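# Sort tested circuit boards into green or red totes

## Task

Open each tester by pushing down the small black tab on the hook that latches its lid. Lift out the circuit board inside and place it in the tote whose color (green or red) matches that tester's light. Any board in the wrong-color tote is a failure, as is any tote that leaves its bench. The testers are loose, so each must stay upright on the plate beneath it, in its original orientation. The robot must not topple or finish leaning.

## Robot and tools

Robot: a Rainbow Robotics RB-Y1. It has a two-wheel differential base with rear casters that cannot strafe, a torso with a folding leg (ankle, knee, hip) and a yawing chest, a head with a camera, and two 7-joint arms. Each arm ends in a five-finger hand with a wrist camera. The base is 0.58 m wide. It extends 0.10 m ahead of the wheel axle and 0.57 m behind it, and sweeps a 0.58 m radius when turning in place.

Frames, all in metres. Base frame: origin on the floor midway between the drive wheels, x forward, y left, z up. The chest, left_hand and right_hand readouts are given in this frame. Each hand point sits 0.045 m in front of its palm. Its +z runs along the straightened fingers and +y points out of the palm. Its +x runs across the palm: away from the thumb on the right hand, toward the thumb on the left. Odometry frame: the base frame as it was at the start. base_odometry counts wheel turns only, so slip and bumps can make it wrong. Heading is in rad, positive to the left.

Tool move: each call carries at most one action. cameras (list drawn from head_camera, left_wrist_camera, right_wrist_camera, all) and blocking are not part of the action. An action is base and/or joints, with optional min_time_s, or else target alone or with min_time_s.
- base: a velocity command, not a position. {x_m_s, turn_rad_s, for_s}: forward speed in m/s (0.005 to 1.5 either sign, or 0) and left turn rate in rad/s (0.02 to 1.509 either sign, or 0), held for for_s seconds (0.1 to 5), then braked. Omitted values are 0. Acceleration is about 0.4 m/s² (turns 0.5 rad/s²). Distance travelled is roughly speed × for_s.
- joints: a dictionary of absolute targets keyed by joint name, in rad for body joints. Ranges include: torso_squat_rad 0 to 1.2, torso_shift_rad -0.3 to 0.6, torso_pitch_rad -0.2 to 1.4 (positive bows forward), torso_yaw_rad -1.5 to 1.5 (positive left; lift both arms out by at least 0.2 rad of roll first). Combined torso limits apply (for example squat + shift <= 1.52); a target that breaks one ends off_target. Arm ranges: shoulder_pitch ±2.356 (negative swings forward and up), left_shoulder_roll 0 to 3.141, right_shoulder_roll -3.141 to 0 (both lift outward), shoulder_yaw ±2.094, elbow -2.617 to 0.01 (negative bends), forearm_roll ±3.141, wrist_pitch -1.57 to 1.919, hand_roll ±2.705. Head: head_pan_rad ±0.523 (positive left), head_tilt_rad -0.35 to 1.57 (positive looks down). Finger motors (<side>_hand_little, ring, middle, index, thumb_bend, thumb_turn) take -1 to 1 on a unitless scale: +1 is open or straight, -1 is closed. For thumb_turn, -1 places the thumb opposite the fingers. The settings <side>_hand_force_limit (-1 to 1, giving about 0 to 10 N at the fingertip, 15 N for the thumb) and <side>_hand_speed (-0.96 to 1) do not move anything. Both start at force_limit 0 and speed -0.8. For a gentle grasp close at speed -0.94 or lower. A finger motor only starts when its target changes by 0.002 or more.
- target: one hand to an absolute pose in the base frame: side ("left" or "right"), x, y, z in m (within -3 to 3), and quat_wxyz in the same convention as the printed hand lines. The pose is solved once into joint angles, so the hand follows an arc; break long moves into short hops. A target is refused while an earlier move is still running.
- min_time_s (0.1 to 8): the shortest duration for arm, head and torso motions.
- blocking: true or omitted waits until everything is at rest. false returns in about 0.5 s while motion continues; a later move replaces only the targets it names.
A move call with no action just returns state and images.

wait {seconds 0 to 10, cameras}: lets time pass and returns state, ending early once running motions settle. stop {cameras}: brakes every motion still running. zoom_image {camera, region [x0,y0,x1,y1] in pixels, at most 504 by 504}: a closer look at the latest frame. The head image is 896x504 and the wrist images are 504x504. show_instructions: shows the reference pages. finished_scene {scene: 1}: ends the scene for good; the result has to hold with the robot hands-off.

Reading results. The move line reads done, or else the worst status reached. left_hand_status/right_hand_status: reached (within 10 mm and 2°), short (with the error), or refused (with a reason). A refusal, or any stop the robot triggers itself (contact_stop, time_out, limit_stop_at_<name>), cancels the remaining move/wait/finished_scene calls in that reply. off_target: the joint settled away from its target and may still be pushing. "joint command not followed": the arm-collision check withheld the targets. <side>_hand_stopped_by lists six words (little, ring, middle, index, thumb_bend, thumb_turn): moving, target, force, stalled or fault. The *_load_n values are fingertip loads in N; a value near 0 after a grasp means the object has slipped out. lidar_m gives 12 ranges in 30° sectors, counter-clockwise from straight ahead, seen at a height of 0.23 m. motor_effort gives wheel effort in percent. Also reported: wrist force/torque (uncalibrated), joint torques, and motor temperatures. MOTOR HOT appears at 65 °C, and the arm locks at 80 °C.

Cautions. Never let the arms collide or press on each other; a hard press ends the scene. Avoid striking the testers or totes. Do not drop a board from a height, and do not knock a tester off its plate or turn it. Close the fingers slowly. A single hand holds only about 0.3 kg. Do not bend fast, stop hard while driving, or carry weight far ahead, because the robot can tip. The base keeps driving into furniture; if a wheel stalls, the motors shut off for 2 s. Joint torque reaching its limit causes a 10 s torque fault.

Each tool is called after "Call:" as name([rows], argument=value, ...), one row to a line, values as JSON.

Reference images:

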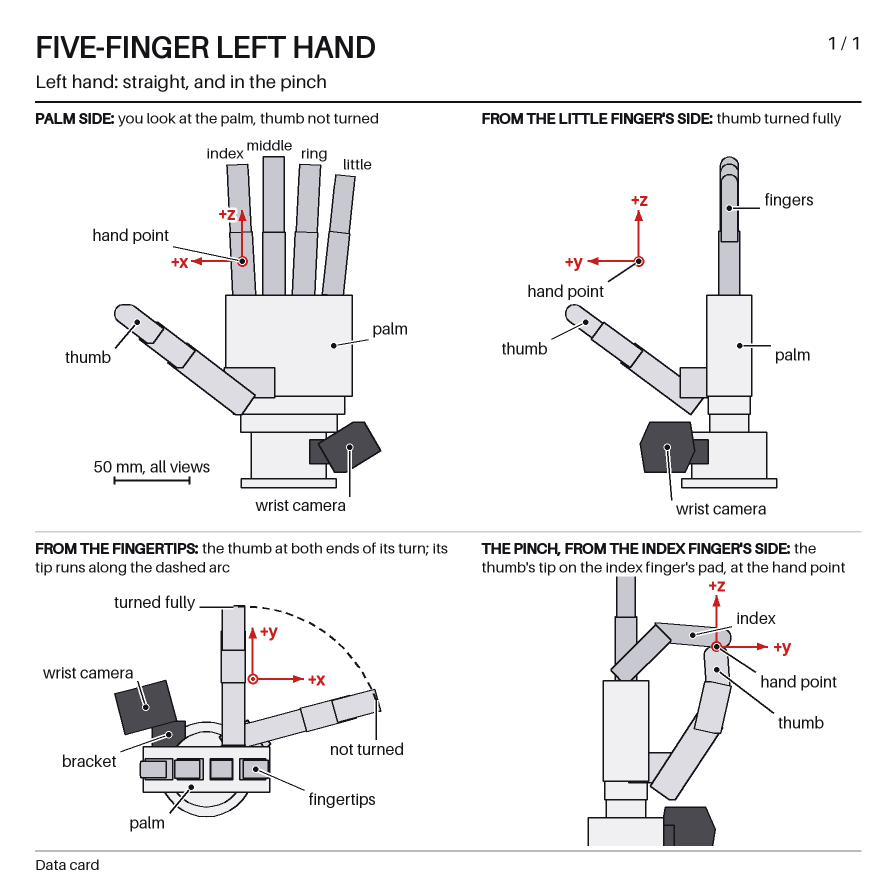

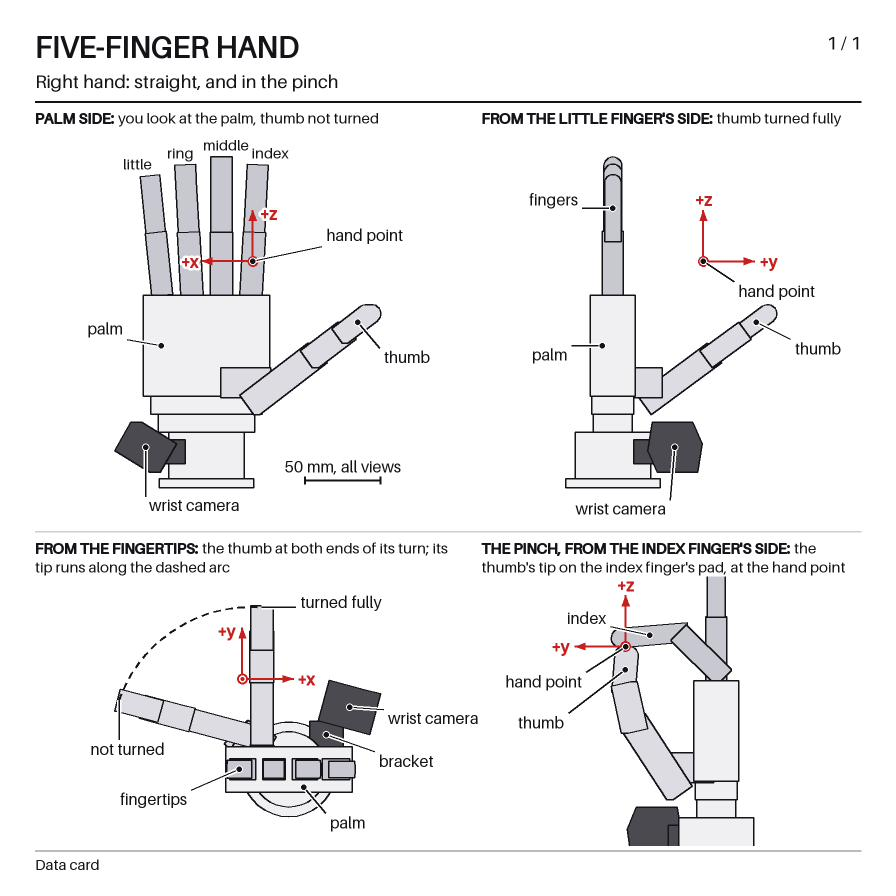

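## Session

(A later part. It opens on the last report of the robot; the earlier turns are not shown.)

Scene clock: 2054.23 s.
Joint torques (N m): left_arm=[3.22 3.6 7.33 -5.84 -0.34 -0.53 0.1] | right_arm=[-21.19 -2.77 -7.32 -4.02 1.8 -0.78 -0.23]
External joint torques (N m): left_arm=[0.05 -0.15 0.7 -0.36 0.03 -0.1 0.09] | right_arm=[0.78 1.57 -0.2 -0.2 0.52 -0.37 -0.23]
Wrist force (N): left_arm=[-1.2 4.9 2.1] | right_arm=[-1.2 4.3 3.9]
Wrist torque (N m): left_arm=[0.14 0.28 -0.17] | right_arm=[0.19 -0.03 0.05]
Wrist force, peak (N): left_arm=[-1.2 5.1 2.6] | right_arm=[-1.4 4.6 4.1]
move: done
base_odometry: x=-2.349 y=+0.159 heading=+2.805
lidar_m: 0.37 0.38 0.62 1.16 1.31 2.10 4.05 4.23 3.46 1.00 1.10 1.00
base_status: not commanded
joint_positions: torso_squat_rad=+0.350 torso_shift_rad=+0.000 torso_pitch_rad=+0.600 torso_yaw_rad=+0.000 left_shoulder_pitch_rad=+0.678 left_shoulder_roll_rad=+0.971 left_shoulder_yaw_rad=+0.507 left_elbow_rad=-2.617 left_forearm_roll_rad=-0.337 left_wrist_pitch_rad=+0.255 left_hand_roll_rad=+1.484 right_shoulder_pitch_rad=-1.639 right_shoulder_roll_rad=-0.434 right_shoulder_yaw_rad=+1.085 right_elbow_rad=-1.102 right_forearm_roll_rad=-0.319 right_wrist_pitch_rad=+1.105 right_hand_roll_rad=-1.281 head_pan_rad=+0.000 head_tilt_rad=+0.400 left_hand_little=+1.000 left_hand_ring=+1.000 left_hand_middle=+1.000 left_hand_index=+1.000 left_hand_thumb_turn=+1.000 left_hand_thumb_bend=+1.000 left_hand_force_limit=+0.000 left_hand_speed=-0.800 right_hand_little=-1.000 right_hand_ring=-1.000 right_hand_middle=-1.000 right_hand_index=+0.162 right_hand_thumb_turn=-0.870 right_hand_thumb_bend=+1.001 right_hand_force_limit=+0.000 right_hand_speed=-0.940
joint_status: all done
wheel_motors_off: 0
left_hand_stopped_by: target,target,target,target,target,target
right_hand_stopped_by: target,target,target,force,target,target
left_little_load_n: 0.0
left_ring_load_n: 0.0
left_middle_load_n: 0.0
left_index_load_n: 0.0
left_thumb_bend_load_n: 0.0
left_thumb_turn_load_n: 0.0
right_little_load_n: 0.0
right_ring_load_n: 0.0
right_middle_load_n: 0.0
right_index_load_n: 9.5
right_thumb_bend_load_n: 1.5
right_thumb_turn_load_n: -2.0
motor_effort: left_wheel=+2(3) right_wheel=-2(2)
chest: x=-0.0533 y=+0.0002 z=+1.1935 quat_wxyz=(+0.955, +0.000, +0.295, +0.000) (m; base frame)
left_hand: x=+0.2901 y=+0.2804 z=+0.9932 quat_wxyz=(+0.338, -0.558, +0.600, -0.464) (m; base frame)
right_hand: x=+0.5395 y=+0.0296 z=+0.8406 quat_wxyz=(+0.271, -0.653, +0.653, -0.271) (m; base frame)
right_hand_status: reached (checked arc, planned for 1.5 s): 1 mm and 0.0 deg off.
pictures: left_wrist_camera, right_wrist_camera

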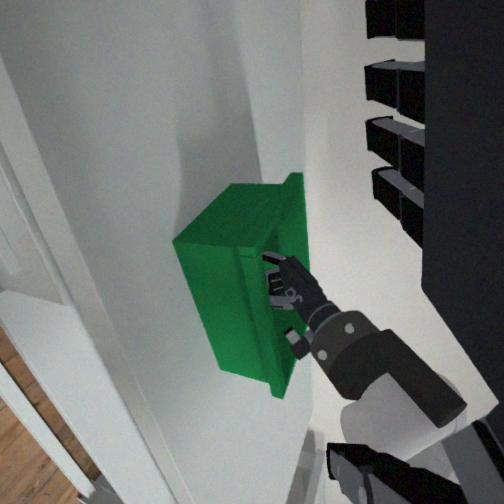

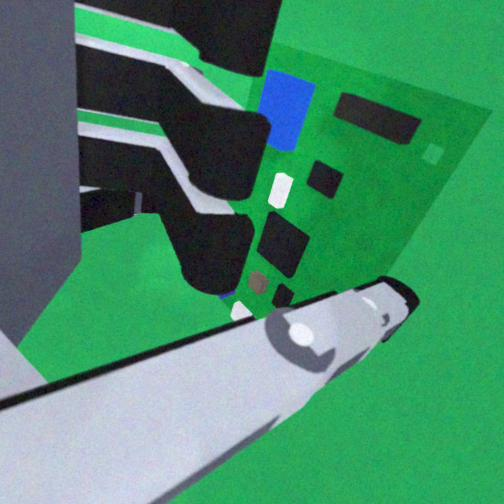

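Call:
move(target={"side":"right","x":0.55,"y":0.03,"z":0.828,"quat_wxyz":[0.2706,-0.6533,0.6533,-0.2706]}, min_time_s=1.5)

Call:
move(target={"side":"right","x":0.55,"y":0.03,"z":0.82,"quat_wxyz":[0.2706,-0.6533,0.6533,-0.2706]}, min_time_s=1.5, cameras=["left_wrist_camera","right_wrist_camera"])

Call:
zoom_image(camera="left_wrist_camera", region=[200, 220, 360, 400])

Scene clock: 2063.33 s.
Joint torques (N m): left_arm=[3.62 4.16 7.64 -5.81 -0.37 -0.45 -0.05] | right_arm=[-24.93 -2.75 -7.41 -4.09 1.69 -0.73 0.72]
External joint torques (N m): left_arm=[0.45 0.42 1.01 -0.33 0 -0.01 -0.06] | right_arm=[-2.64 1.54 -0.98 -0.34 0.47 -0.29 0.72]
Wrist force (N): left_arm=[-1.2 4.6 2.3] | right_arm=[-1.3 4.1 4.1]
Wrist torque (N m): left_arm=[0.09 0.28 -0.19] | right_arm=[0.17 0.00 0.23]
Wrist force, peak (N): left_arm=[-1.4 5.3 2.5] | right_arm=[-1.4 4.5 4.2]
move: done
base_odometry: x=-2.349 y=+0.159 heading=+2.805
lidar_m: 0.37 0.39 0.62 1.16 1.30 2.10 4.05 4.21 3.46 1.00 1.09 1.01
base_status: not commanded
joint_positions: torso_squat_rad=+0.350 torso_shift_rad=+0.000 torso_pitch_rad=+0.600 torso_yaw_rad=+0.000 left_shoulder_pitch_rad=+0.678 left_shoulder_roll_rad=+0.971 left_shoulder_yaw_rad=+0.507 left_elbow_rad=-2.617 left_forearm_roll_rad=-0.337 left_wrist_pitch_rad=+0.255 left_hand_roll_rad=+1.484 right_shoulder_pitch_rad=-1.646 right_shoulder_roll_rad=-0.388 right_shoulder_yaw_rad=+1.085 right_elbow_rad=-0.977 right_forearm_roll_rad=-0.316 right_wrist_pitch_rad=+1.027 right_hand_roll_rad=-1.261 head_pan_rad=+0.000 head_tilt_rad=+0.400 left_hand_little=+1.000 left_hand_ring=+1.000 left_hand_middle=+1.000 left_hand_index=+1.000 left_hand_thumb_turn=+1.000 left_hand_thumb_bend=+1.000 left_hand_force_limit=+0.000 left_hand_speed=-0.800 right_hand_little=-1.000 right_hand_ring=-1.000 right_hand_middle=-1.000 right_hand_index=+0.162 right_hand_thumb_turn=-0.870 right_hand_thumb_bend=+1.001 right_hand_force_limit=+0.000 right_hand_speed=-0.940
joint_status: all done
wheel_motors_off: 0
left_hand_stopped_by: target,target,target,target,target,target
right_hand_stopped_by: target,target,target,force,target,target
left_little_load_n: 0.0
left_ring_load_n: 0.0
left_middle_load_n: 0.0
left_index_load_n: 0.0
left_thumb_bend_load_n: -0.5
left_thumb_turn_load_n: 0.0
right_little_load_n: 0.0
right_ring_load_n: 0.0
right_middle_load_n: 0.0
right_index_load_n: 9.0
right_thumb_bend_load_n: 1.0
right_thumb_turn_load_n: -2.0
motor_effort: left_wheel=+2(3) right_wheel=-1(2)
chest: x=-0.0533 y=+0.0002 z=+1.1935 quat_wxyz=(+0.955, +0.000, +0.295, +0.000) (m; base frame)
left_hand: x=+0.2901 y=+0.2804 z=+0.9932 quat_wxyz=(+0.338, -0.558, +0.600, -0.464) (m; base frame)
right_hand: x=+0.5496 y=+0.0296 z=+0.8277 quat_wxyz=(+0.271, -0.653, +0.653, -0.271) (m; base frame)
right_hand_status: reached (checked arc, planned for 1.5 s): 1 mm and 0.0 deg off.
pictures: none

Scene clock: 2065.17 s.
Joint torques (N m): left_arm=[2.94 4.65 7.47 -5.99 -0.48 -0.59 0.08] | right_arm=[-18.29 0.15 -5.08 -4.04 0.63 -1.61 -0.33]
External joint torques (N m): left_arm=[-0.23 0.9 0.84 -0.51 -0.11 -0.15 0.07] | right_arm=[3.98 4.35 1.16 -0.32 -0.57 -1.17 -0.34]
Wrist force (N): left_arm=[-1.1 4.7 2.5] | right_arm=[3.8 -0.7 -5.6]
Wrist torque (N m): left_arm=[0.08 0.24 -0.18] | right_arm=[0.32 0.17 0.06]
Wrist force, peak (N): left_arm=[-1.3 5.2 2.5] | right_arm=[3.7 -1.0 -6.1]
move: done
base_odometry: x=-2.349 y=+0.159 heading=+2.805
lidar_m: 0.37 0.38 0.63 1.16 1.31 2.09 4.05 4.22 3.46 1.00 1.10 1.00
base_status: not commanded
joint_positions: torso_squat_rad=+0.350 torso_shift_rad=+0.000 torso_pitch_rad=+0.600 torso_yaw_rad=+0.000 left_shoulder_pitch_rad=+0.678 left_shoulder_roll_rad=+0.971 left_shoulder_yaw_rad=+0.507 left_elbow_rad=-2.617 left_forearm_roll_rad=-0.337 left_wrist_pitch_rad=+0.255 left_hand_roll_rad=+1.484 right_shoulder_pitch_rad=-1.642 right_shoulder_roll_rad=-0.375 right_shoulder_yaw_rad=+1.090 right_elbow_rad=-0.947 right_forearm_roll_rad=-0.306 right_wrist_pitch_rad=+1.004 right_hand_roll_rad=-1.265 head_pan_rad=+0.000 head_tilt_rad=+0.400 left_hand_little=+1.000 left_hand_ring=+1.000 left_hand_middle=+1.000 left_hand_index=+1.000 left_hand_thumb_turn=+1.000 left_hand_thumb_bend=+1.000 left_hand_force_limit=+0.000 left_hand_speed=-0.800 right_hand_little=-1.000 right_hand_ring=-1.000 right_hand_middle=-1.000 right_hand_index=+0.162 right_hand_thumb_turn=-0.870 right_hand_thumb_bend=+1.001 right_hand_force_limit=+0.000 right_hand_speed=-0.940
joint_status: all done
wheel_motors_off: 0
left_hand_stopped_by: target,target,target,target,target,target
right_hand_stopped_by: target,target,target,force,target,target
left_little_load_n: 0.0
left_ring_load_n: 0.0
left_middle_load_n: 0.0
left_index_load_n: 0.0
left_thumb_bend_load_n: 0.0
left_thumb_turn_load_n: -0.5
right_little_load_n: 0.0
right_ring_load_n: 0.0
right_middle_load_n: 0.0
right_index_load_n: 6.0
right_thumb_bend_load_n: 2.0
right_thumb_turn_load_n: -2.5
motor_effort: left_wheel=+3(3) right_wheel=-1(3)
chest: x=-0.0533 y=+0.0002 z=+1.1935 quat_wxyz=(+0.955, +0.000, +0.295, +0.000) (m; base frame)
left_hand: x=+0.2901 y=+0.2804 z=+0.9932 quat_wxyz=(+0.338, -0.558, +0.600, -0.464) (m; base frame)
right_hand: x=+0.5502 y=+0.0293 z=+0.8211 quat_wxyz=(+0.271, -0.653, +0.653, -0.271) (m; base frame)
right_hand_status: reached (checked arc, planned for 1.5 s): 1 mm and 0.1 deg off.
pictures: left_wrist_camera, right_wrist_camera

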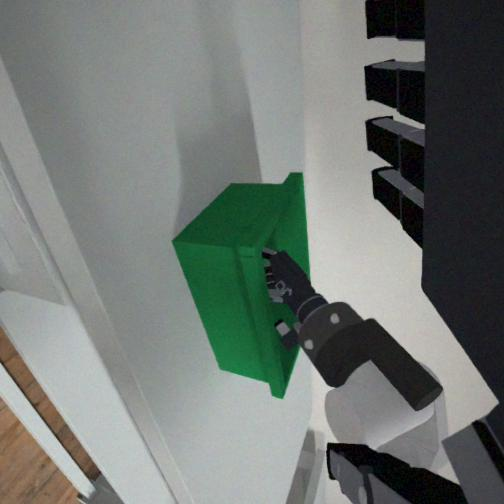

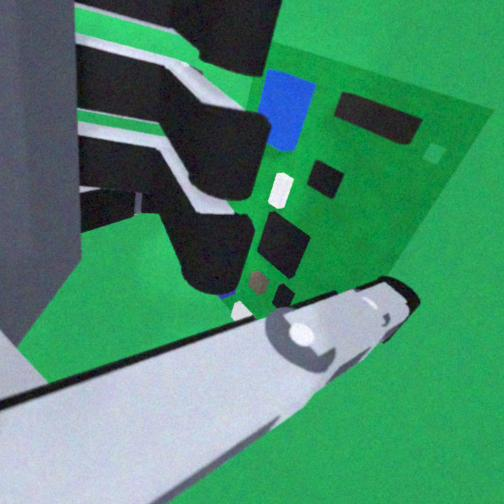

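Scaled by 2.800.

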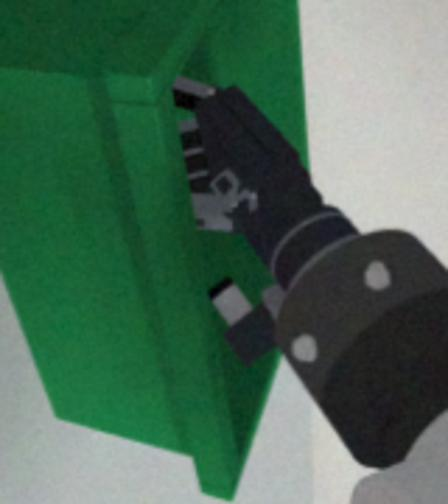

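Call:
move(target={"side":"right","x":0.55,"y":0.03,"z":0.825,"quat_wxyz":[0.2706,-0.6533,0.6533,-0.2706]}, min_time_s=1)

Call:
move(joints={"right_hand_index":0.35,"right_hand_speed":-0.9}, cameras=["right_wrist_camera"])

Scene clock: 2072.77 s.
Joint torques (N m): left_arm=[3.15 4.62 7.57 -5.8 -0.45 -0.43 0.14] | right_arm=[-25.27 -5.04 -9.55 -4.99 1 -0.17 0.74]
External joint torques (N m): left_arm=[-0.01 0.87 0.94 -0.32 -0.08 0.01 0.13] | right_arm=[-2.98 -0.81 -3.23 -1.26 -0.21 0.27 0.73]
Wrist force (N): left_arm=[-1.1 4.5 2.7] | right_arm=[-1.2 4.0 4.0]
Wrist torque (N m): left_arm=[0.01 0.28 -0.13] | right_arm=[0.15 -0.01 0.23]
Wrist force, peak (N): left_arm=[-0.7 5.3 2.8] | right_arm=[3.8 -0.8 -6.0]
move: done
base_odometry: x=-2.349 y=+0.159 heading=+2.805
lidar_m: 0.37 0.38 0.63 1.15 1.31 2.09 4.04 4.22 3.46 1.01 1.10 1.00
base_status: not commanded
joint_positions: torso_squat_rad=+0.350 torso_shift_rad=+0.000 torso_pitch_rad=+0.600 torso_yaw_rad=+0.000 left_shoulder_pitch_rad=+0.678 left_shoulder_roll_rad=+0.971 left_shoulder_yaw_rad=+0.507 left_elbow_rad=-2.617 left_forearm_roll_rad=-0.337 left_wrist_pitch_rad=+0.255 left_hand_roll_rad=+1.484 right_shoulder_pitch_rad=-1.645 right_shoulder_roll_rad=-0.380 right_shoulder_yaw_rad=+1.087 right_elbow_rad=-0.959 right_forearm_roll_rad=-0.313 right_wrist_pitch_rad=+1.015 right_hand_roll_rad=-1.260 head_pan_rad=+0.000 head_tilt_rad=+0.400 left_hand_little=+1.000 left_hand_ring=+1.000 left_hand_middle=+1.000 left_hand_index=+1.000 left_hand_thumb_turn=+1.000 left_hand_thumb_bend=+1.000 left_hand_force_limit=+0.000 left_hand_speed=-0.800 right_hand_little=-1.000 right_hand_ring=-1.000 right_hand_middle=-1.000 right_hand_index=+0.162 right_hand_thumb_turn=-0.870 right_hand_thumb_bend=+1.001 right_hand_force_limit=+0.000 right_hand_speed=-0.940
joint_status: all done
wheel_motors_off: 0
left_hand_stopped_by: target,target,target,target,target,target
right_hand_stopped_by: target,target,target,force,target,target
left_little_load_n: 0.0
left_ring_load_n: 0.0
left_middle_load_n: 0.0
left_index_load_n: 0.0
left_thumb_bend_load_n: 0.0
left_thumb_turn_load_n: 0.0
right_little_load_n: 0.0
right_ring_load_n: 0.0
right_middle_load_n: 0.0
right_index_load_n: 9.0
right_thumb_bend_load_n: 1.5
right_thumb_turn_load_n: -2.0
motor_effort: left_wheel=+2(3) right_wheel=-2(2)
chest: x=-0.0533 y=+0.0002 z=+1.1935 quat_wxyz=(+0.955, +0.000, +0.295, +0.000) (m; base frame)
left_hand: x=+0.2901 y=+0.2804 z=+0.9932 quat_wxyz=(+0.338, -0.558, +0.600, -0.464) (m; base frame)
right_hand: x=+0.5497 y=+0.0300 z=+0.8243 quat_wxyz=(+0.270, -0.654, +0.653, -0.270) (m; base frame)
right_hand_status: reached (checked arc, planned for 1.0 s): 1 mm and 0.1 deg off.
pictures: none

Scene clock: 2073.93 s.
Joint torques (N m): left_arm=[3.33 4.05 7.3 -5.8 -0.69 -0.57 0] | right_arm=[-24.73 -5.27 -9.73 -5.08 1.02 -0.1 0.72]
External joint torques (N m): left_arm=[0.16 0.3 0.67 -0.32 -0.33 -0.13 -0.01] | right_arm=[-2.44 -1.03 -3.41 -1.34 -0.19 0.35 0.71]
Wrist force (N): left_arm=[-1.1 4.6 1.8] | right_arm=[-1.2 3.7 3.8]
Wrist torque (N m): left_arm=[0.06 0.24 -0.16] | right_arm=[0.13 -0.01 0.23]
Wrist force, peak (N): left_arm=[-1.2 5.0 2.6] | right_arm=[-1.4 4.0 4.1]
move: done
base_odometry: x=-2.349 y=+0.159 heading=+2.805
lidar_m: 0.37 0.39 0.63 1.16 1.31 2.09 4.04 4.21 3.46 1.00 1.11 1.00
base_status: not commanded
joint_positions: torso_squat_rad=+0.350 torso_shift_rad=+0.000 torso_pitch_rad=+0.600 torso_yaw_rad=+0.000 left_shoulder_pitch_rad=+0.678 left_shoulder_roll_rad=+0.971 left_shoulder_yaw_rad=+0.507 left_elbow_rad=-2.617 left_forearm_roll_rad=-0.337 left_wrist_pitch_rad=+0.255 left_hand_roll_rad=+1.484 right_shoulder_pitch_rad=-1.645 right_shoulder_roll_rad=-0.380 right_shoulder_yaw_rad=+1.087 right_elbow_rad=-0.959 right_forearm_roll_rad=-0.313 right_wrist_pitch_rad=+1.015 right_hand_roll_rad=-1.260 head_pan_rad=+0.000 head_tilt_rad=+0.400 left_hand_little=+1.000 left_hand_ring=+1.000 left_hand_middle=+1.000 left_hand_index=+1.000 left_hand_thumb_turn=+1.000 left_hand_thumb_bend=+1.000 left_hand_force_limit=+0.000 left_hand_speed=-0.800 right_hand_little=-1.000 right_hand_ring=-1.000 right_hand_middle=-1.000 right_hand_index=+0.350 right_hand_thumb_turn=-0.870 right_hand_thumb_bend=+1.000 right_hand_force_limit=+0.000 right_hand_speed=-0.900
joint_status: all done
wheel_motors_off: 0
left_hand_stopped_by: target,target,target,target,target,target
right_hand_stopped_by: target,target,target,target,target,target
left_little_load_n: 0.0
left_ring_load_n: 0.0
left_middle_load_n: 0.0
left_index_load_n: 0.0
left_thumb_bend_load_n: 0.0
left_thumb_turn_load_n: -0.5
right_little_load_n: 0.0
right_ring_load_n: 0.0
right_middle_load_n: 0.0
right_index_load_n: 0.0
right_thumb_bend_load_n: 0.0
right_thumb_turn_load_n: 0.0
motor_effort: left_wheel=+3(3) right_wheel=-1(2)
chest: x=-0.0533 y=+0.0002 z=+1.1935 quat_wxyz=(+0.955, +0.000, +0.295, +0.000) (m; base frame)
left_hand: x=+0.2901 y=+0.2804 z=+0.9932 quat_wxyz=(+0.338, -0.558, +0.600, -0.464) (m; base frame)
right_hand: x=+0.5497 y=+0.0300 z=+0.8244 quat_wxyz=(+0.270, -0.654, +0.653, -0.270) (m; base frame)
pictures: right_wrist_camera

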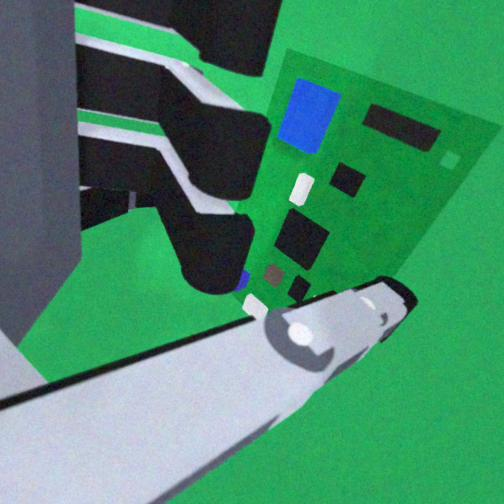

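Call:
move(target={"side":"right","x":0.545,"y":0.03,"z":0.88,"quat_wxyz":[0.2706,-0.6533,0.6533,-0.2706]}, min_time_s=2)

Call:
move(target={"side":"right","x":0.53,"y":0.02,"z":1.0,"quat_wxyz":[0.2706,-0.6533,0.6533,-0.2706]}, min_time_s=2)

Call:
move(target={"side":"right","x":0.4642,"y":0.0,"z":1.0,"quat_wxyz":[0.2706,-0.6533,0.6533,-0.2706]}, min_time_s=2, cameras=["head_camera"])

Scene clock: 2082.07 s.
Joint torques (N m): left_arm=[3.46 4.05 6.78 -6 -0.53 -0.46 -0.16] | right_arm=[-24.27 -5.97 -11.01 -5.07 0.99 -0.11 0.79]
External joint torques (N m): left_arm=[0.3 0.31 0.15 -0.52 -0.16 -0.02 -0.17] | right_arm=[-1.92 -1.13 -3.4 -1.34 -0.32 0.36 0.78]
Wrist force (N): left_arm=[-0.9 4.7 2.3] | right_arm=[-1.5 4.0 4.0]
Wrist torque (N m): left_arm=[0.09 0.21 -0.18] | right_arm=[0.15 0.00 0.23]
Wrist force, peak (N): left_arm=[-1.0 5.2 2.4] | right_arm=[-1.3 4.2 4.1]
move: done
base_odometry: x=-2.349 y=+0.159 heading=+2.805
lidar_m: 0.37 0.38 0.63 1.16 1.31 2.09 4.05 4.22 3.46 1.01 1.10 1.01
base_status: not commanded
joint_positions: torso_squat_rad=+0.350 torso_shift_rad=+0.000 torso_pitch_rad=+0.600 torso_yaw_rad=+0.000 left_shoulder_pitch_rad=+0.678 left_shoulder_roll_rad=+0.971 left_shoulder_yaw_rad=+0.507 left_elbow_rad=-2.617 left_forearm_roll_rad=-0.337 left_wrist_pitch_rad=+0.255 left_hand_roll_rad=+1.484 right_shoulder_pitch_rad=-1.691 right_shoulder_roll_rad=-0.474 right_shoulder_yaw_rad=+1.050 right_elbow_rad=-1.172 right_forearm_roll_rad=-0.379 right_wrist_pitch_rad=+1.185 right_hand_roll_rad=-1.236 head_pan_rad=+0.000 head_tilt_rad=+0.400 left_hand_little=+1.000 left_hand_ring=+1.000 left_hand_middle=+1.000 left_hand_index=+1.000 left_hand_thumb_turn=+1.000 left_hand_thumb_bend=+1.000 left_hand_force_limit=+0.000 left_hand_speed=-0.800 right_hand_little=-1.000 right_hand_ring=-1.000 right_hand_middle=-1.000 right_hand_index=+0.350 right_hand_thumb_turn=-0.870 right_hand_thumb_bend=+1.000 right_hand_force_limit=+0.000 right_hand_speed=-0.900
joint_status: all done
wheel_motors_off: 0
left_hand_stopped_by: target,target,target,target,target,target
right_hand_stopped_by: target,target,target,target,target,target
left_little_load_n: 0.0
left_ring_load_n: 0.0
left_middle_load_n: 0.0
left_index_load_n: 0.0
left_thumb_bend_load_n: 0.0
left_thumb_turn_load_n: -0.5
right_little_load_n: 0.0
right_ring_load_n: 0.0
right_middle_load_n: 0.0
right_index_load_n: 0.0
right_thumb_bend_load_n: 0.0
right_thumb_turn_load_n: 0.0
motor_effort: left_wheel=+2(3) right_wheel=-1(2)
chest: x=-0.0533 y=+0.0002 z=+1.1935 quat_wxyz=(+0.955, +0.000, +0.295, +0.000) (m; base frame)
left_hand: x=+0.2901 y=+0.2804 z=+0.9932 quat_wxyz=(+0.338, -0.558, +0.600, -0.464) (m; base frame)
right_hand: x=+0.5447 y=+0.0300 z=+0.8795 quat_wxyz=(+0.270, -0.654, +0.653, -0.270) (m; base frame)
right_hand_status: reached (checked arc, planned for 2.0 s): 1 mm and 0.1 deg off.
pictures: none

Scene clock: 2084.40 s.
Joint torques (N m): left_arm=[3.56 3.81 7.22 -5.85 -0.38 -0.29 -0.03] | right_arm=[-24.62 -6.83 -12.23 -3.99 1.12 -0.26 0.69]
External joint torques (N m): left_arm=[0.39 0.06 0.59 -0.37 -0.01 0.14 -0.04] | right_arm=[-2.44 -1.02 -3.31 -1.04 -0.25 0.29 0.68]
Wrist force (N): left_arm=[-1.4 4.5 2.8] | right_arm=[-1.5 4.3 4.1]
Wrist torque (N m): left_arm=[0.01 0.31 -0.17] | right_arm=[0.20 0.01 0.25]
Wrist force, peak (N): left_arm=[-1.3 5.1 2.4] | right_arm=[-1.7 4.3 4.1]
move: done
base_odometry: x=-2.349 y=+0.159 heading=+2.805
lidar_m: 0.37 0.38 0.62 1.16 1.31 2.09 4.05 4.22 3.45 1.01 1.09 1.01
base_status: not commanded
joint_positions: torso_squat_rad=+0.350 torso_shift_rad=+0.000 torso_pitch_rad=+0.600 torso_yaw_rad=+0.000 left_shoulder_pitch_rad=+0.678 left_shoulder_roll_rad=+0.971 left_shoulder_yaw_rad=+0.507 left_elbow_rad=-2.617 left_forearm_roll_rad=-0.337 left_wrist_pitch_rad=+0.255 left_hand_roll_rad=+1.484 right_shoulder_pitch_rad=-1.828 right_shoulder_roll_rad=-0.621 right_shoulder_yaw_rad=+0.938 right_elbow_rad=-1.455 right_forearm_roll_rad=-0.546 right_wrist_pitch_rad=+1.474 right_hand_roll_rad=-1.175 head_pan_rad=+0.000 head_tilt_rad=+0.400 left_hand_little=+1.000 left_hand_ring=+1.000 left_hand_middle=+1.000 left_hand_index=+1.000 left_hand_thumb_turn=+1.000 left_hand_thumb_bend=+1.000 left_hand_force_limit=+0.000 left_hand_speed=-0.800 right_hand_little=-1.000 right_hand_ring=-1.000 right_hand_middle=-1.000 right_hand_index=+0.350 right_hand_thumb_turn=-0.870 right_hand_thumb_bend=+1.000 right_hand_force_limit=+0.000 right_hand_speed=-0.900
joint_status: all done
wheel_motors_off: 0
left_hand_stopped_by: target,target,target,target,target,target
right_hand_stopped_by: target,target,target,target,target,target
left_little_load_n: -0.5
left_ring_load_n: 0.0
left_middle_load_n: 0.0
left_index_load_n: 0.0
left_thumb_bend_load_n: 0.0
left_thumb_turn_load_n: 0.0
right_little_load_n: 0.0
right_ring_load_n: 0.0
right_middle_load_n: 0.0
right_index_load_n: 0.0
right_thumb_bend_load_n: 0.0
right_thumb_turn_load_n: 0.0
motor_effort: left_wheel=+3(3) right_wheel=-2(2)
chest: x=-0.0533 y=+0.0002 z=+1.1935 quat_wxyz=(+0.955, +0.000, +0.295, +0.000) (m; base frame)
left_hand: x=+0.2901 y=+0.2804 z=+0.9932 quat_wxyz=(+0.338, -0.558, +0.600, -0.464) (m; base frame)
right_hand: x=+0.5298 y=+0.0200 z=+0.9995 quat_wxyz=(+0.270, -0.653, +0.653, -0.270) (m; base frame)
right_hand_status: reached (checked arc, planned for 2.0 s): 1 mm and 0.0 deg off.
pictures: none

Scene clock: 2086.73 s.
Joint torques (N m): left_arm=[3.61 3.75 6.71 -5.91 -0.56 -0.42 -0.08] | right_arm=[-19.11 -6.74 -10.18 -3.72 1.22 -0.05 0.02]
External joint torques (N m): left_arm=[0.45 0 0.08 -0.43 -0.19 0.02 -0.08] | right_arm=[0.63 -1.28 -0.7 -1.25 -0.21 0.3 0.02]
Wrist force (N): left_arm=[-0.7 5.1 1.8] | right_arm=[-1.3 3.9 3.8]
Wrist torque (N m): left_arm=[0.20 0.19 -0.16] | right_arm=[0.16 0.01 0.05]
Wrist force, peak (N): left_arm=[-0.9 5.5 2.4] | right_arm=[-1.7 4.3 4.0]
move: done
base_odometry: x=-2.349 y=+0.159 heading=+2.805
lidar_m: 0.37 0.39 0.63 1.16 1.31 2.10 4.05 4.22 3.46 1.01 1.10 1.00
base_status: not commanded
joint_positions: torso_squat_rad=+0.350 torso_shift_rad=+0.000 torso_pitch_rad=+0.600 torso_yaw_rad=+0.000 left_shoulder_pitch_rad=+0.678 left_shoulder_roll_rad=+0.971 left_shoulder_yaw_rad=+0.507 left_elbow_rad=-2.617 left_forearm_roll_rad=-0.337 left_wrist_pitch_rad=+0.255 left_hand_roll_rad=+1.484 right_shoulder_pitch_rad=-1.750 right_shoulder_roll_rad=-0.741 right_shoulder_yaw_rad=+0.946 right_elbow_rad=-1.826 right_forearm_roll_rad=-0.562 right_wrist_pitch_rad=+1.657 right_hand_roll_rad=-1.321 head_pan_rad=+0.000 head_tilt_rad=+0.400 left_hand_little=+1.000 left_hand_ring=+1.000 left_hand_middle=+1.000 left_hand_index=+1.000 left_hand_thumb_turn=+1.000 left_hand_thumb_bend=+1.000 left_hand_force_limit=+0.000 left_hand_speed=-0.800 right_hand_little=-1.000 right_hand_ring=-1.000 right_hand_middle=-1.000 right_hand_index=+0.350 right_hand_thumb_turn=-0.870 right_hand_thumb_bend=+1.000 right_hand_force_limit=+0.000 right_hand_speed=-0.900
joint_status: all done
wheel_motors_off: 0
left_hand_stopped_by: target,target,target,target,target,target
right_hand_stopped_by: target,target,target,target,target,target
left_little_load_n: 0.0
left_ring_load_n: 0.0
left_middle_load_n: 0.0
left_index_load_n: 0.0
left_thumb_bend_load_n: 0.0
left_thumb_turn_load_n: 0.0
right_little_load_n: 0.0
right_ring_load_n: 0.0
right_middle_load_n: 0.0
right_index_load_n: 0.0
right_thumb_bend_load_n: 0.0
right_thumb_turn_load_n: 0.0
motor_effort: left_wheel=+2(3) right_wheel=-2(2)
chest: x=-0.0533 y=+0.0002 z=+1.1935 quat_wxyz=(+0.955, +0.000, +0.295, +0.000) (m; base frame)
left_hand: x=+0.2901 y=+0.2804 z=+0.9932 quat_wxyz=(+0.338, -0.558, +0.600, -0.464) (m; base frame)
right_hand: x=+0.4645 y=+0.0004 z=+0.9996 quat_wxyz=(+0.266, -0.656, +0.654, -0.269) (m; base frame)
right_hand_status: reached (checked arc, planned for 2.0 s): 1 mm and 0.7 deg off.
pictures: head_camera

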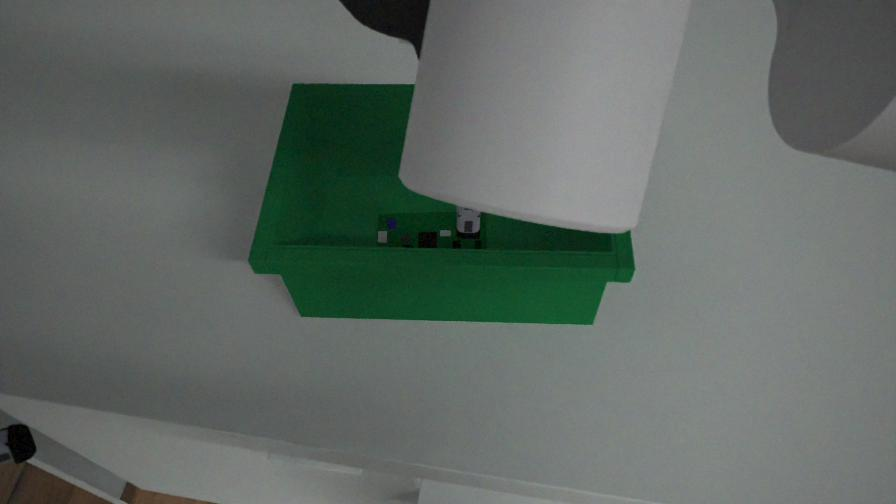

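Call:
move(joints={"torso_pitch_rad":0.35,"head_tilt_rad":0.2,"right_hand_index":1.0,"right_hand_middle":1.0,"right_hand_ring":1.0,"right_hand_little":1.0,"right_hand_thumb_turn":1.0,"right_hand_speed":0.0}, min_time_s=3)

Call:
move(base={"x_m_s":-0.25,"for_s":2.6}, cameras=["head_camera"])

Call:
move(base={"turn_rad_s":0.6,"for_s":4.95}, cameras=["head_camera"])

Scene clock: 2103.40 s.
Joint torques (N m): left_arm=[1.04 6.33 7.46 -5.62 -0.36 -0.44 0.08] | right_arm=[-19.34 -7.36 -10.54 -1.49 1.48 -0.05 -0.02]
External joint torques (N m): left_arm=[0.02 0.36 0.1 -0.49 0.05 -0.1 0.07] | right_arm=[0.56 -0.94 -0.77 -0.89 -0.24 0.38 -0.01]
Wrist force (N): left_arm=[-1.3 5.4 1.0] | right_arm=[-1.2 4.8 2.6]
Wrist torque (N m): left_arm=[0.27 0.27 -0.21] | right_arm=[0.25 0.02 0.08]
Wrist force, peak (N): left_arm=[-0.8 5.3 2.5] | right_arm=[-1.3 4.3 4.1]
move: done
base_odometry: x=-2.349 y=+0.159 heading=+2.805
lidar_m: 0.37 0.39 0.62 1.16 1.30 2.09 4.04 4.22 3.46 1.01 1.10 1.00
base_status: not commanded
joint_positions: torso_squat_rad=+0.350 torso_shift_rad=+0.000 torso_pitch_rad=+0.350 torso_yaw_rad=+0.000 left_shoulder_pitch_rad=+0.678 left_shoulder_roll_rad=+0.971 left_shoulder_yaw_rad=+0.507 left_elbow_rad=-2.617 left_forearm_roll_rad=-0.337 left_wrist_pitch_rad=+0.255 left_hand_roll_rad=+1.484 right_shoulder_pitch_rad=-1.750 right_shoulder_roll_rad=-0.741 right_shoulder_yaw_rad=+0.946 right_elbow_rad=-1.826 right_forearm_roll_rad=-0.562 right_wrist_pitch_rad=+1.657 right_hand_roll_rad=-1.321 head_pan_rad=+0.000 head_tilt_rad=+0.200 left_hand_little=+1.000 left_hand_ring=+1.000 left_hand_middle=+1.000 left_hand_index=+1.000 left_hand_thumb_turn=+1.000 left_hand_thumb_bend=+1.000 left_hand_force_limit=+0.000 left_hand_speed=-0.800 right_hand_little=+1.000 right_hand_ring=+1.000 right_hand_middle=+1.000 right_hand_index=+1.000 right_hand_thumb_turn=+1.000 right_hand_thumb_bend=+1.000 right_hand_force_limit=+0.000 right_hand_speed=+0.000
joint_status: all done
wheel_motors_off: 0
left_hand_stopped_by: target,target,target,target,target,target
right_hand_stopped_by: target,target,target,target,target,target
left_little_load_n: 0.0
left_ring_load_n: 0.0
left_middle_load_n: 0.0
left_index_load_n: 0.0
left_thumb_bend_load_n: 0.0
left_thumb_turn_load_n: -0.5
right_little_load_n: 0.0
right_ring_load_n: 0.0
right_middle_load_n: 0.0
right_index_load_n: 0.0
right_thumb_bend_load_n: 0.0
right_thumb_turn_load_n: 0.0
motor_effort: left_wheel=+2(3) right_wheel=-1(2)
chest: x=-0.1218 y=+0.0003 z=+1.2287 quat_wxyz=(+0.985, +0.000, +0.174, +0.000) (m; base frame)
left_hand: x=+0.2603 y=+0.2805 z=+1.1195 quat_wxyz=(+0.410, -0.496, +0.553, -0.530) (m; base frame)
right_hand: x=+0.4278 y=+0.0005 z=+1.1688 quat_wxyz=(+0.345, -0.617, +0.615, -0.348) (m; base frame)
pictures: none

Scene clock: 2107.67 s.
Joint torques (N m): left_arm=[0.86 6.15 7.22 -5.39 -0.4 -0.47 0.1] | right_arm=[-20.13 -7.11 -11.06 -1.09 1.66 -0.12 -0.11]
External joint torques (N m): left_arm=[-0.15 0.17 -0.13 -0.25 0 -0.13 0.1] | right_arm=[-0.23 -0.69 -1.29 -0.49 -0.05 0.31 -0.1]
Wrist force (N): left_arm=[-0.6 5.2 1.2] | right_arm=[-1.2 4.7 2.8]
Wrist torque (N m): left_arm=[0.19 0.16 -0.16] | right_arm=[0.22 0.02 0.08]
Wrist force, peak (N): left_arm=[-0.9 5.8 1.0] | right_arm=[-1.4 5.2 2.9]
move: done
base_odometry: x=-1.735 y=-0.056 heading=+2.805
lidar_m: 1.01 1.09 1.29 1.28 1.45 2.28 3.41 4.07 3.35 3.11 1.26 1.55
base_status: done (sent for 2.6 of 2.6 s)
joint_positions: torso_squat_rad=+0.350 torso_shift_rad=+0.000 torso_pitch_rad=+0.350 torso_yaw_rad=+0.000 left_shoulder_pitch_rad=+0.678 left_shoulder_roll_rad=+0.971 left_shoulder_yaw_rad=+0.507 left_elbow_rad=-2.617 left_forearm_roll_rad=-0.337 left_wrist_pitch_rad=+0.255 left_hand_roll_rad=+1.484 right_shoulder_pitch_rad=-1.750 right_shoulder_roll_rad=-0.741 right_shoulder_yaw_rad=+0.947 right_elbow_rad=-1.826 right_forearm_roll_rad=-0.562 right_wrist_pitch_rad=+1.657 right_hand_roll_rad=-1.321 head_pan_rad=+0.000 head_tilt_rad=+0.200 left_hand_little=+1.000 left_hand_ring=+1.000 left_hand_middle=+1.000 left_hand_index=+1.000 left_hand_thumb_turn=+1.000 left_hand_thumb_bend=+1.000 left_hand_force_limit=+0.000 left_hand_speed=-0.800 right_hand_little=+1.000 right_hand_ring=+1.000 right_hand_middle=+1.000 right_hand_index=+1.000 right_hand_thumb_turn=+1.000 right_hand_thumb_bend=+1.000 right_hand_force_limit=+0.000 right_hand_speed=+0.000
joint_status: not commanded
wheel_motors_off: 0
left_hand_stopped_by: target,target,target,target,target,target
right_hand_stopped_by: target,target,target,target,target,target
left_little_load_n: 0.0
left_ring_load_n: 0.0
left_middle_load_n: 0.0
left_index_load_n: 0.0
left_thumb_bend_load_n: 0.0
left_thumb_turn_load_n: 0.0
right_little_load_n: 0.0
right_ring_load_n: 0.0
right_middle_load_n: 0.0
right_index_load_n: 0.0
right_thumb_bend_load_n: 0.0
right_thumb_turn_load_n: -0.5
motor_effort: left_wheel=+4(23) right_wheel=-6(25)
chest: x=-0.1219 y=+0.0003 z=+1.2287 quat_wxyz=(+0.985, +0.000, +0.174, +0.000) (m; base frame)
left_hand: x=+0.2603 y=+0.2805 z=+1.1196 quat_wxyz=(+0.410, -0.495, +0.553, -0.530) (m; base frame)
right_hand: x=+0.4277 y=+0.0005 z=+1.1687 quat_wxyz=(+0.345, -0.617, +0.615, -0.348) (m; base frame)
pictures: head_camera

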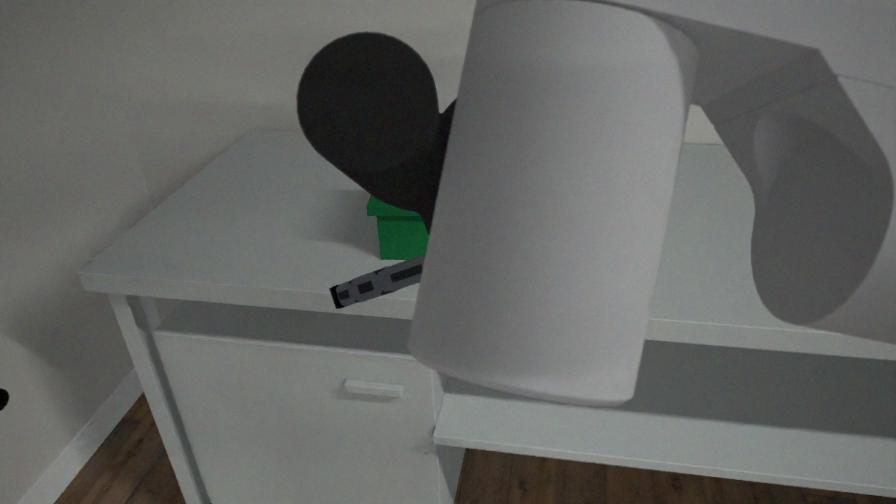

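Scene clock: 2114.13 s.
Joint torques (N m): left_arm=[1.4 5.72 7.3 -5.77 -0.5 -0.54 -0.06] | right_arm=[-19.99 -7.11 -11.21 -1.16 1.79 -0.12 -0.1]
External joint torques (N m): left_arm=[0.38 -0.25 -0.05 -0.64 -0.1 -0.2 -0.07] | right_arm=[-0.08 -0.69 -1.44 -0.56 0.07 0.31 -0.1]
Wrist force (N): left_arm=[-1.0 5.2 1.1] | right_arm=[-1.3 5.0 2.9]
Wrist torque (N m): left_arm=[0.17 0.22 -0.17] | right_arm=[0.27 0.04 0.08]
Wrist force, peak (N): left_arm=[-0.7 5.7 0.9] | right_arm=[-1.3 5.2 2.9]
move: done
base_odometry: x=-1.735 y=-0.056 heading=-0.498
lidar_m: 3.40 3.55 3.45 3.34 1.52 1.27 1.02 1.02 1.32 1.28 1.36 1.86
base_status: done (sent for 4.97 of 4.97 s)
joint_positions: torso_squat_rad=+0.350 torso_shift_rad=+0.000 torso_pitch_rad=+0.350 torso_yaw_rad=+0.000 left_shoulder_pitch_rad=+0.678 left_shoulder_roll_rad=+0.971 left_shoulder_yaw_rad=+0.507 left_elbow_rad=-2.617 left_forearm_roll_rad=-0.337 left_wrist_pitch_rad=+0.255 left_hand_roll_rad=+1.484 right_shoulder_pitch_rad=-1.750 right_shoulder_roll_rad=-0.741 right_shoulder_yaw_rad=+0.947 right_elbow_rad=-1.826 right_forearm_roll_rad=-0.562 right_wrist_pitch_rad=+1.657 right_hand_roll_rad=-1.321 head_pan_rad=+0.000 head_tilt_rad=+0.200 left_hand_little=+1.000 left_hand_ring=+1.000 left_hand_middle=+1.000 left_hand_index=+1.000 left_hand_thumb_turn=+1.000 left_hand_thumb_bend=+1.000 left_hand_force_limit=+0.000 left_hand_speed=-0.800 right_hand_little=+1.000 right_hand_ring=+1.000 right_hand_middle=+1.000 right_hand_index=+1.000 right_hand_thumb_turn=+1.000 right_hand_thumb_bend=+1.000 right_hand_force_limit=+0.000 right_hand_speed=+0.000
joint_status: not commanded
wheel_motors_off: 0
left_hand_stopped_by: target,target,target,target,target,target
right_hand_stopped_by: target,target,target,target,target,target
left_little_load_n: 0.0
left_ring_load_n: 0.0
left_middle_load_n: 0.0
left_index_load_n: 0.0
left_thumb_bend_load_n: 0.0
left_thumb_turn_load_n: -0.5
right_little_load_n: 0.0
right_ring_load_n: 0.0
right_middle_load_n: 0.0
right_index_load_n: 0.0
right_thumb_bend_load_n: 0.0
right_thumb_turn_load_n: -0.5
motor_effort: left_wheel=+0(20) right_wheel=+3(28)
chest: x=-0.1219 y=+0.0003 z=+1.2287 quat_wxyz=(+0.985, +0.000, +0.174, +0.000) (m; base frame)
left_hand: x=+0.2603 y=+0.2805 z=+1.1196 quat_wxyz=(+0.410, -0.495, +0.553, -0.530) (m; base frame)
right_hand: x=+0.4277 y=+0.0005 z=+1.1687 quat_wxyz=(+0.345, -0.617, +0.615, -0.348) (m; base frame)
pictures: head_camera

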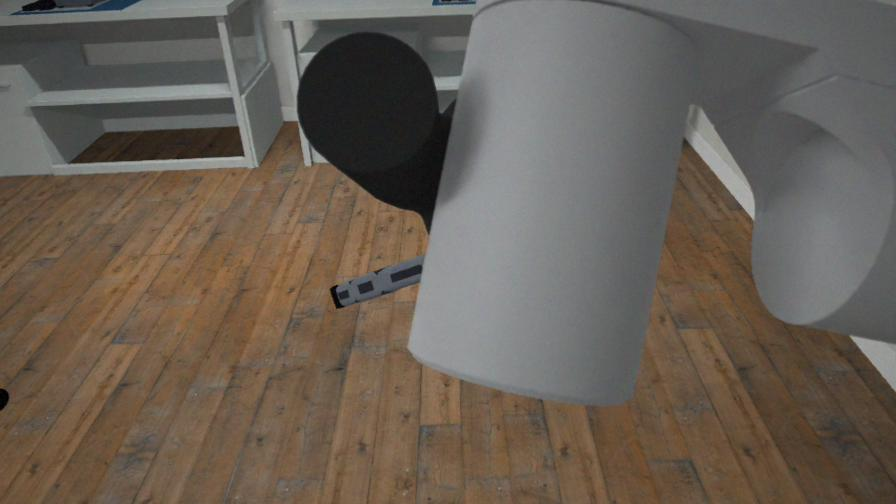

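Call:
move(target={"side":"right","x":0.36,"y":-0.25,"z":1.08,"quat_wxyz":[0.4056,-0.5792,0.5792,-0.4056]}, min_time_s=3)

Call:
move(joints={"head_tilt_rad":-0.1}, cameras=["head_camera"])

Scene clock: 2126.17 s.
Joint torques (N m): left_arm=[0.81 6.56 7.73 -5.47 -0.45 -0.39 0.05] | right_arm=[-8.32 -12.35 -9.06 -1.73 1.78 0.22 0.06]
External joint torques (N m): left_arm=[-0.21 0.58 0.38 -0.34 -0.04 -0.05 0.05] | right_arm=[1.22 -1.15 -0.48 -0.97 0.24 -0.3 0.06]
Wrist force (N): left_arm=[-0.6 5.0 1.0] | right_arm=[-1.4 5.4 1.8]
Wrist torque (N m): left_arm=[0.18 0.14 -0.14] | right_arm=[0.34 0.10 0.03]
Wrist force, peak (N): left_arm=[-1.0 5.6 0.8] | right_arm=[-1.4 5.6 2.0]
move: done
base_odometry: x=-1.735 y=-0.056 heading=-0.498
lidar_m: 3.40 3.55 3.45 3.34 1.53 1.28 1.01 1.02 1.34 1.28 1.35 1.85
base_status: not commanded
joint_positions: torso_squat_rad=+0.350 torso_shift_rad=+0.000 torso_pitch_rad=+0.350 torso_yaw_rad=+0.000 left_shoulder_pitch_rad=+0.678 left_shoulder_roll_rad=+0.971 left_shoulder_yaw_rad=+0.507 left_elbow_rad=-2.617 left_forearm_roll_rad=-0.337 left_wrist_pitch_rad=+0.255 left_hand_roll_rad=+1.484 right_shoulder_pitch_rad=-1.061 right_shoulder_roll_rad=-1.738 right_shoulder_yaw_rad=+1.101 right_elbow_rad=-2.468 right_forearm_roll_rad=+0.054 right_wrist_pitch_rad=+1.057 right_hand_roll_rad=-1.864 head_pan_rad=+0.000 head_tilt_rad=+0.200 left_hand_little=+1.000 left_hand_ring=+1.000 left_hand_middle=+1.000 left_hand_index=+1.000 left_hand_thumb_turn=+1.000 left_hand_thumb_bend=+1.000 left_hand_force_limit=+0.000 left_hand_speed=-0.800 right_hand_little=+1.000 right_hand_ring=+1.000 right_hand_middle=+1.000 right_hand_index=+1.000 right_hand_thumb_turn=+1.000 right_hand_thumb_bend=+1.000 right_hand_force_limit=+0.000 right_hand_speed=+0.000
joint_status: all done
wheel_motors_off: 0
left_hand_stopped_by: target,target,target,target,target,target
right_hand_stopped_by: target,target,target,target,target,target
left_little_load_n: 0.0
left_ring_load_n: 0.0
left_middle_load_n: 0.0
left_index_load_n: 0.0
left_thumb_bend_load_n: 0.0
left_thumb_turn_load_n: 0.0
right_little_load_n: -0.5
right_ring_load_n: 0.0
right_middle_load_n: 0.0
right_index_load_n: 0.0
right_thumb_bend_load_n: 0.0
right_thumb_turn_load_n: 0.0
motor_effort: left_wheel=+0(1) right_wheel=+3(5)
chest: x=-0.1219 y=+0.0003 z=+1.2287 quat_wxyz=(+0.985, +0.000, +0.174, +0.000) (m; base frame)
left_hand: x=+0.2603 y=+0.2805 z=+1.1196 quat_wxyz=(+0.410, -0.495, +0.553, -0.530) (m; base frame)
right_hand: x=+0.3600 y=-0.2498 z=+1.0801 quat_wxyz=(+0.405, -0.579, +0.579, -0.406) (m; base frame)
right_hand_status: reached (checked arc, planned for 3.0 s): 0 mm and 0.0 deg off.
pictures: none

Scene clock: 2127.00 s.
Joint torques (N m): left_arm=[0.84 6.14 7.57 -5.55 -0.32 -0.27 -0.09] | right_arm=[-8.26 -12.45 -8.97 -1.8 1.91 0.29 -0.06]
External joint torques (N m): left_arm=[-0.17 0.17 0.22 -0.42 0.08 0.07 -0.1] | right_arm=[1.28 -1.25 -0.4 -1.05 0.37 -0.23 -0.06]
Wrist force (N): left_arm=[-0.4 5.0 1.4] | right_arm=[-1.5 5.4 2.1]
Wrist torque (N m): left_arm=[0.16 0.11 -0.15] | right_arm=[0.33 0.10 0.03]
Wrist force, peak (N): left_arm=[-0.6 5.5 1.0] | right_arm=[-1.6 5.5 2.0]
move: done
base_odometry: x=-1.735 y=-0.056 heading=-0.498
lidar_m: 3.39 3.55 3.44 3.34 1.53 1.27 1.02 1.02 1.34 1.28 1.36 1.85
base_status: not commanded
joint_positions: torso_squat_rad=+0.350 torso_shift_rad=+0.000 torso_pitch_rad=+0.350 torso_yaw_rad=+0.000 left_shoulder_pitch_rad=+0.678 left_shoulder_roll_rad=+0.971 left_shoulder_yaw_rad=+0.507 left_elbow_rad=-2.617 left_forearm_roll_rad=-0.337 left_wrist_pitch_rad=+0.255 left_hand_roll_rad=+1.484 right_shoulder_pitch_rad=-1.061 right_shoulder_roll_rad=-1.738 right_shoulder_yaw_rad=+1.101 right_elbow_rad=-2.468 right_forearm_roll_rad=+0.054 right_wrist_pitch_rad=+1.057 right_hand_roll_rad=-1.864 head_pan_rad=+0.000 head_tilt_rad=-0.100 left_hand_little=+1.000 left_hand_ring=+1.000 left_hand_middle=+1.000 left_hand_index=+1.000 left_hand_thumb_turn=+1.000 left_hand_thumb_bend=+1.000 left_hand_force_limit=+0.000 left_hand_speed=-0.800 right_hand_little=+1.000 right_hand_ring=+1.000 right_hand_middle=+1.000 right_hand_index=+1.000 right_hand_thumb_turn=+1.000 right_hand_thumb_bend=+1.000 right_hand_force_limit=+0.000 right_hand_speed=+0.000
joint_status: all done
wheel_motors_off: 0
left_hand_stopped_by: target,target,target,target,target,target
right_hand_stopped_by: target,target,target,target,target,target
left_little_load_n: 0.0
left_ring_load_n: 0.0
left_middle_load_n: 0.0
left_index_load_n: 0.0
left_thumb_bend_load_n: 0.0
left_thumb_turn_load_n: 0.0
right_little_load_n: 0.0
right_ring_load_n: 0.0
right_middle_load_n: 0.0
right_index_load_n: 0.0
right_thumb_bend_load_n: 0.0
right_thumb_turn_load_n: 0.0
motor_effort: left_wheel=+1(1) right_wheel=+4(4)
chest: x=-0.1219 y=+0.0003 z=+1.2287 quat_wxyz=(+0.985, +0.000, +0.174, +0.000) (m; base frame)
left_hand: x=+0.2603 y=+0.2805 z=+1.1196 quat_wxyz=(+0.410, -0.495, +0.553, -0.530) (m; base frame)
right_hand: x=+0.3600 y=-0.2498 z=+1.0801 quat_wxyz=(+0.405, -0.579, +0.579, -0.406) (m; base frame)
pictures: head_camera

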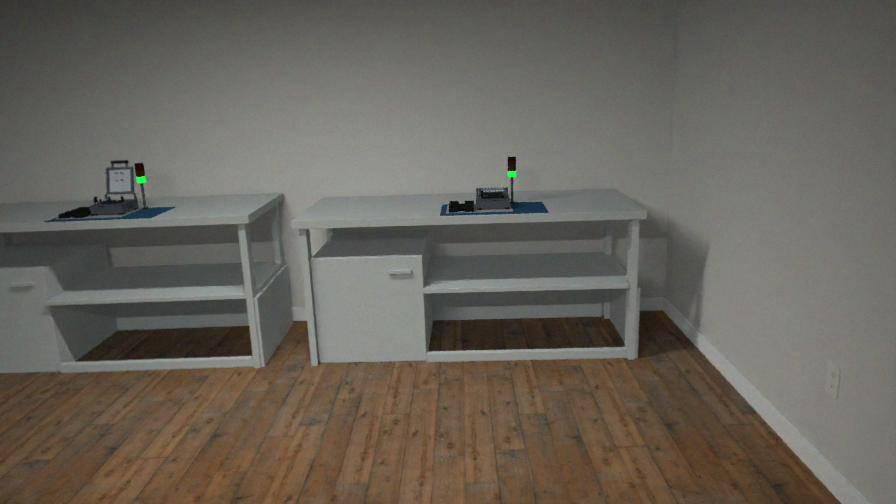

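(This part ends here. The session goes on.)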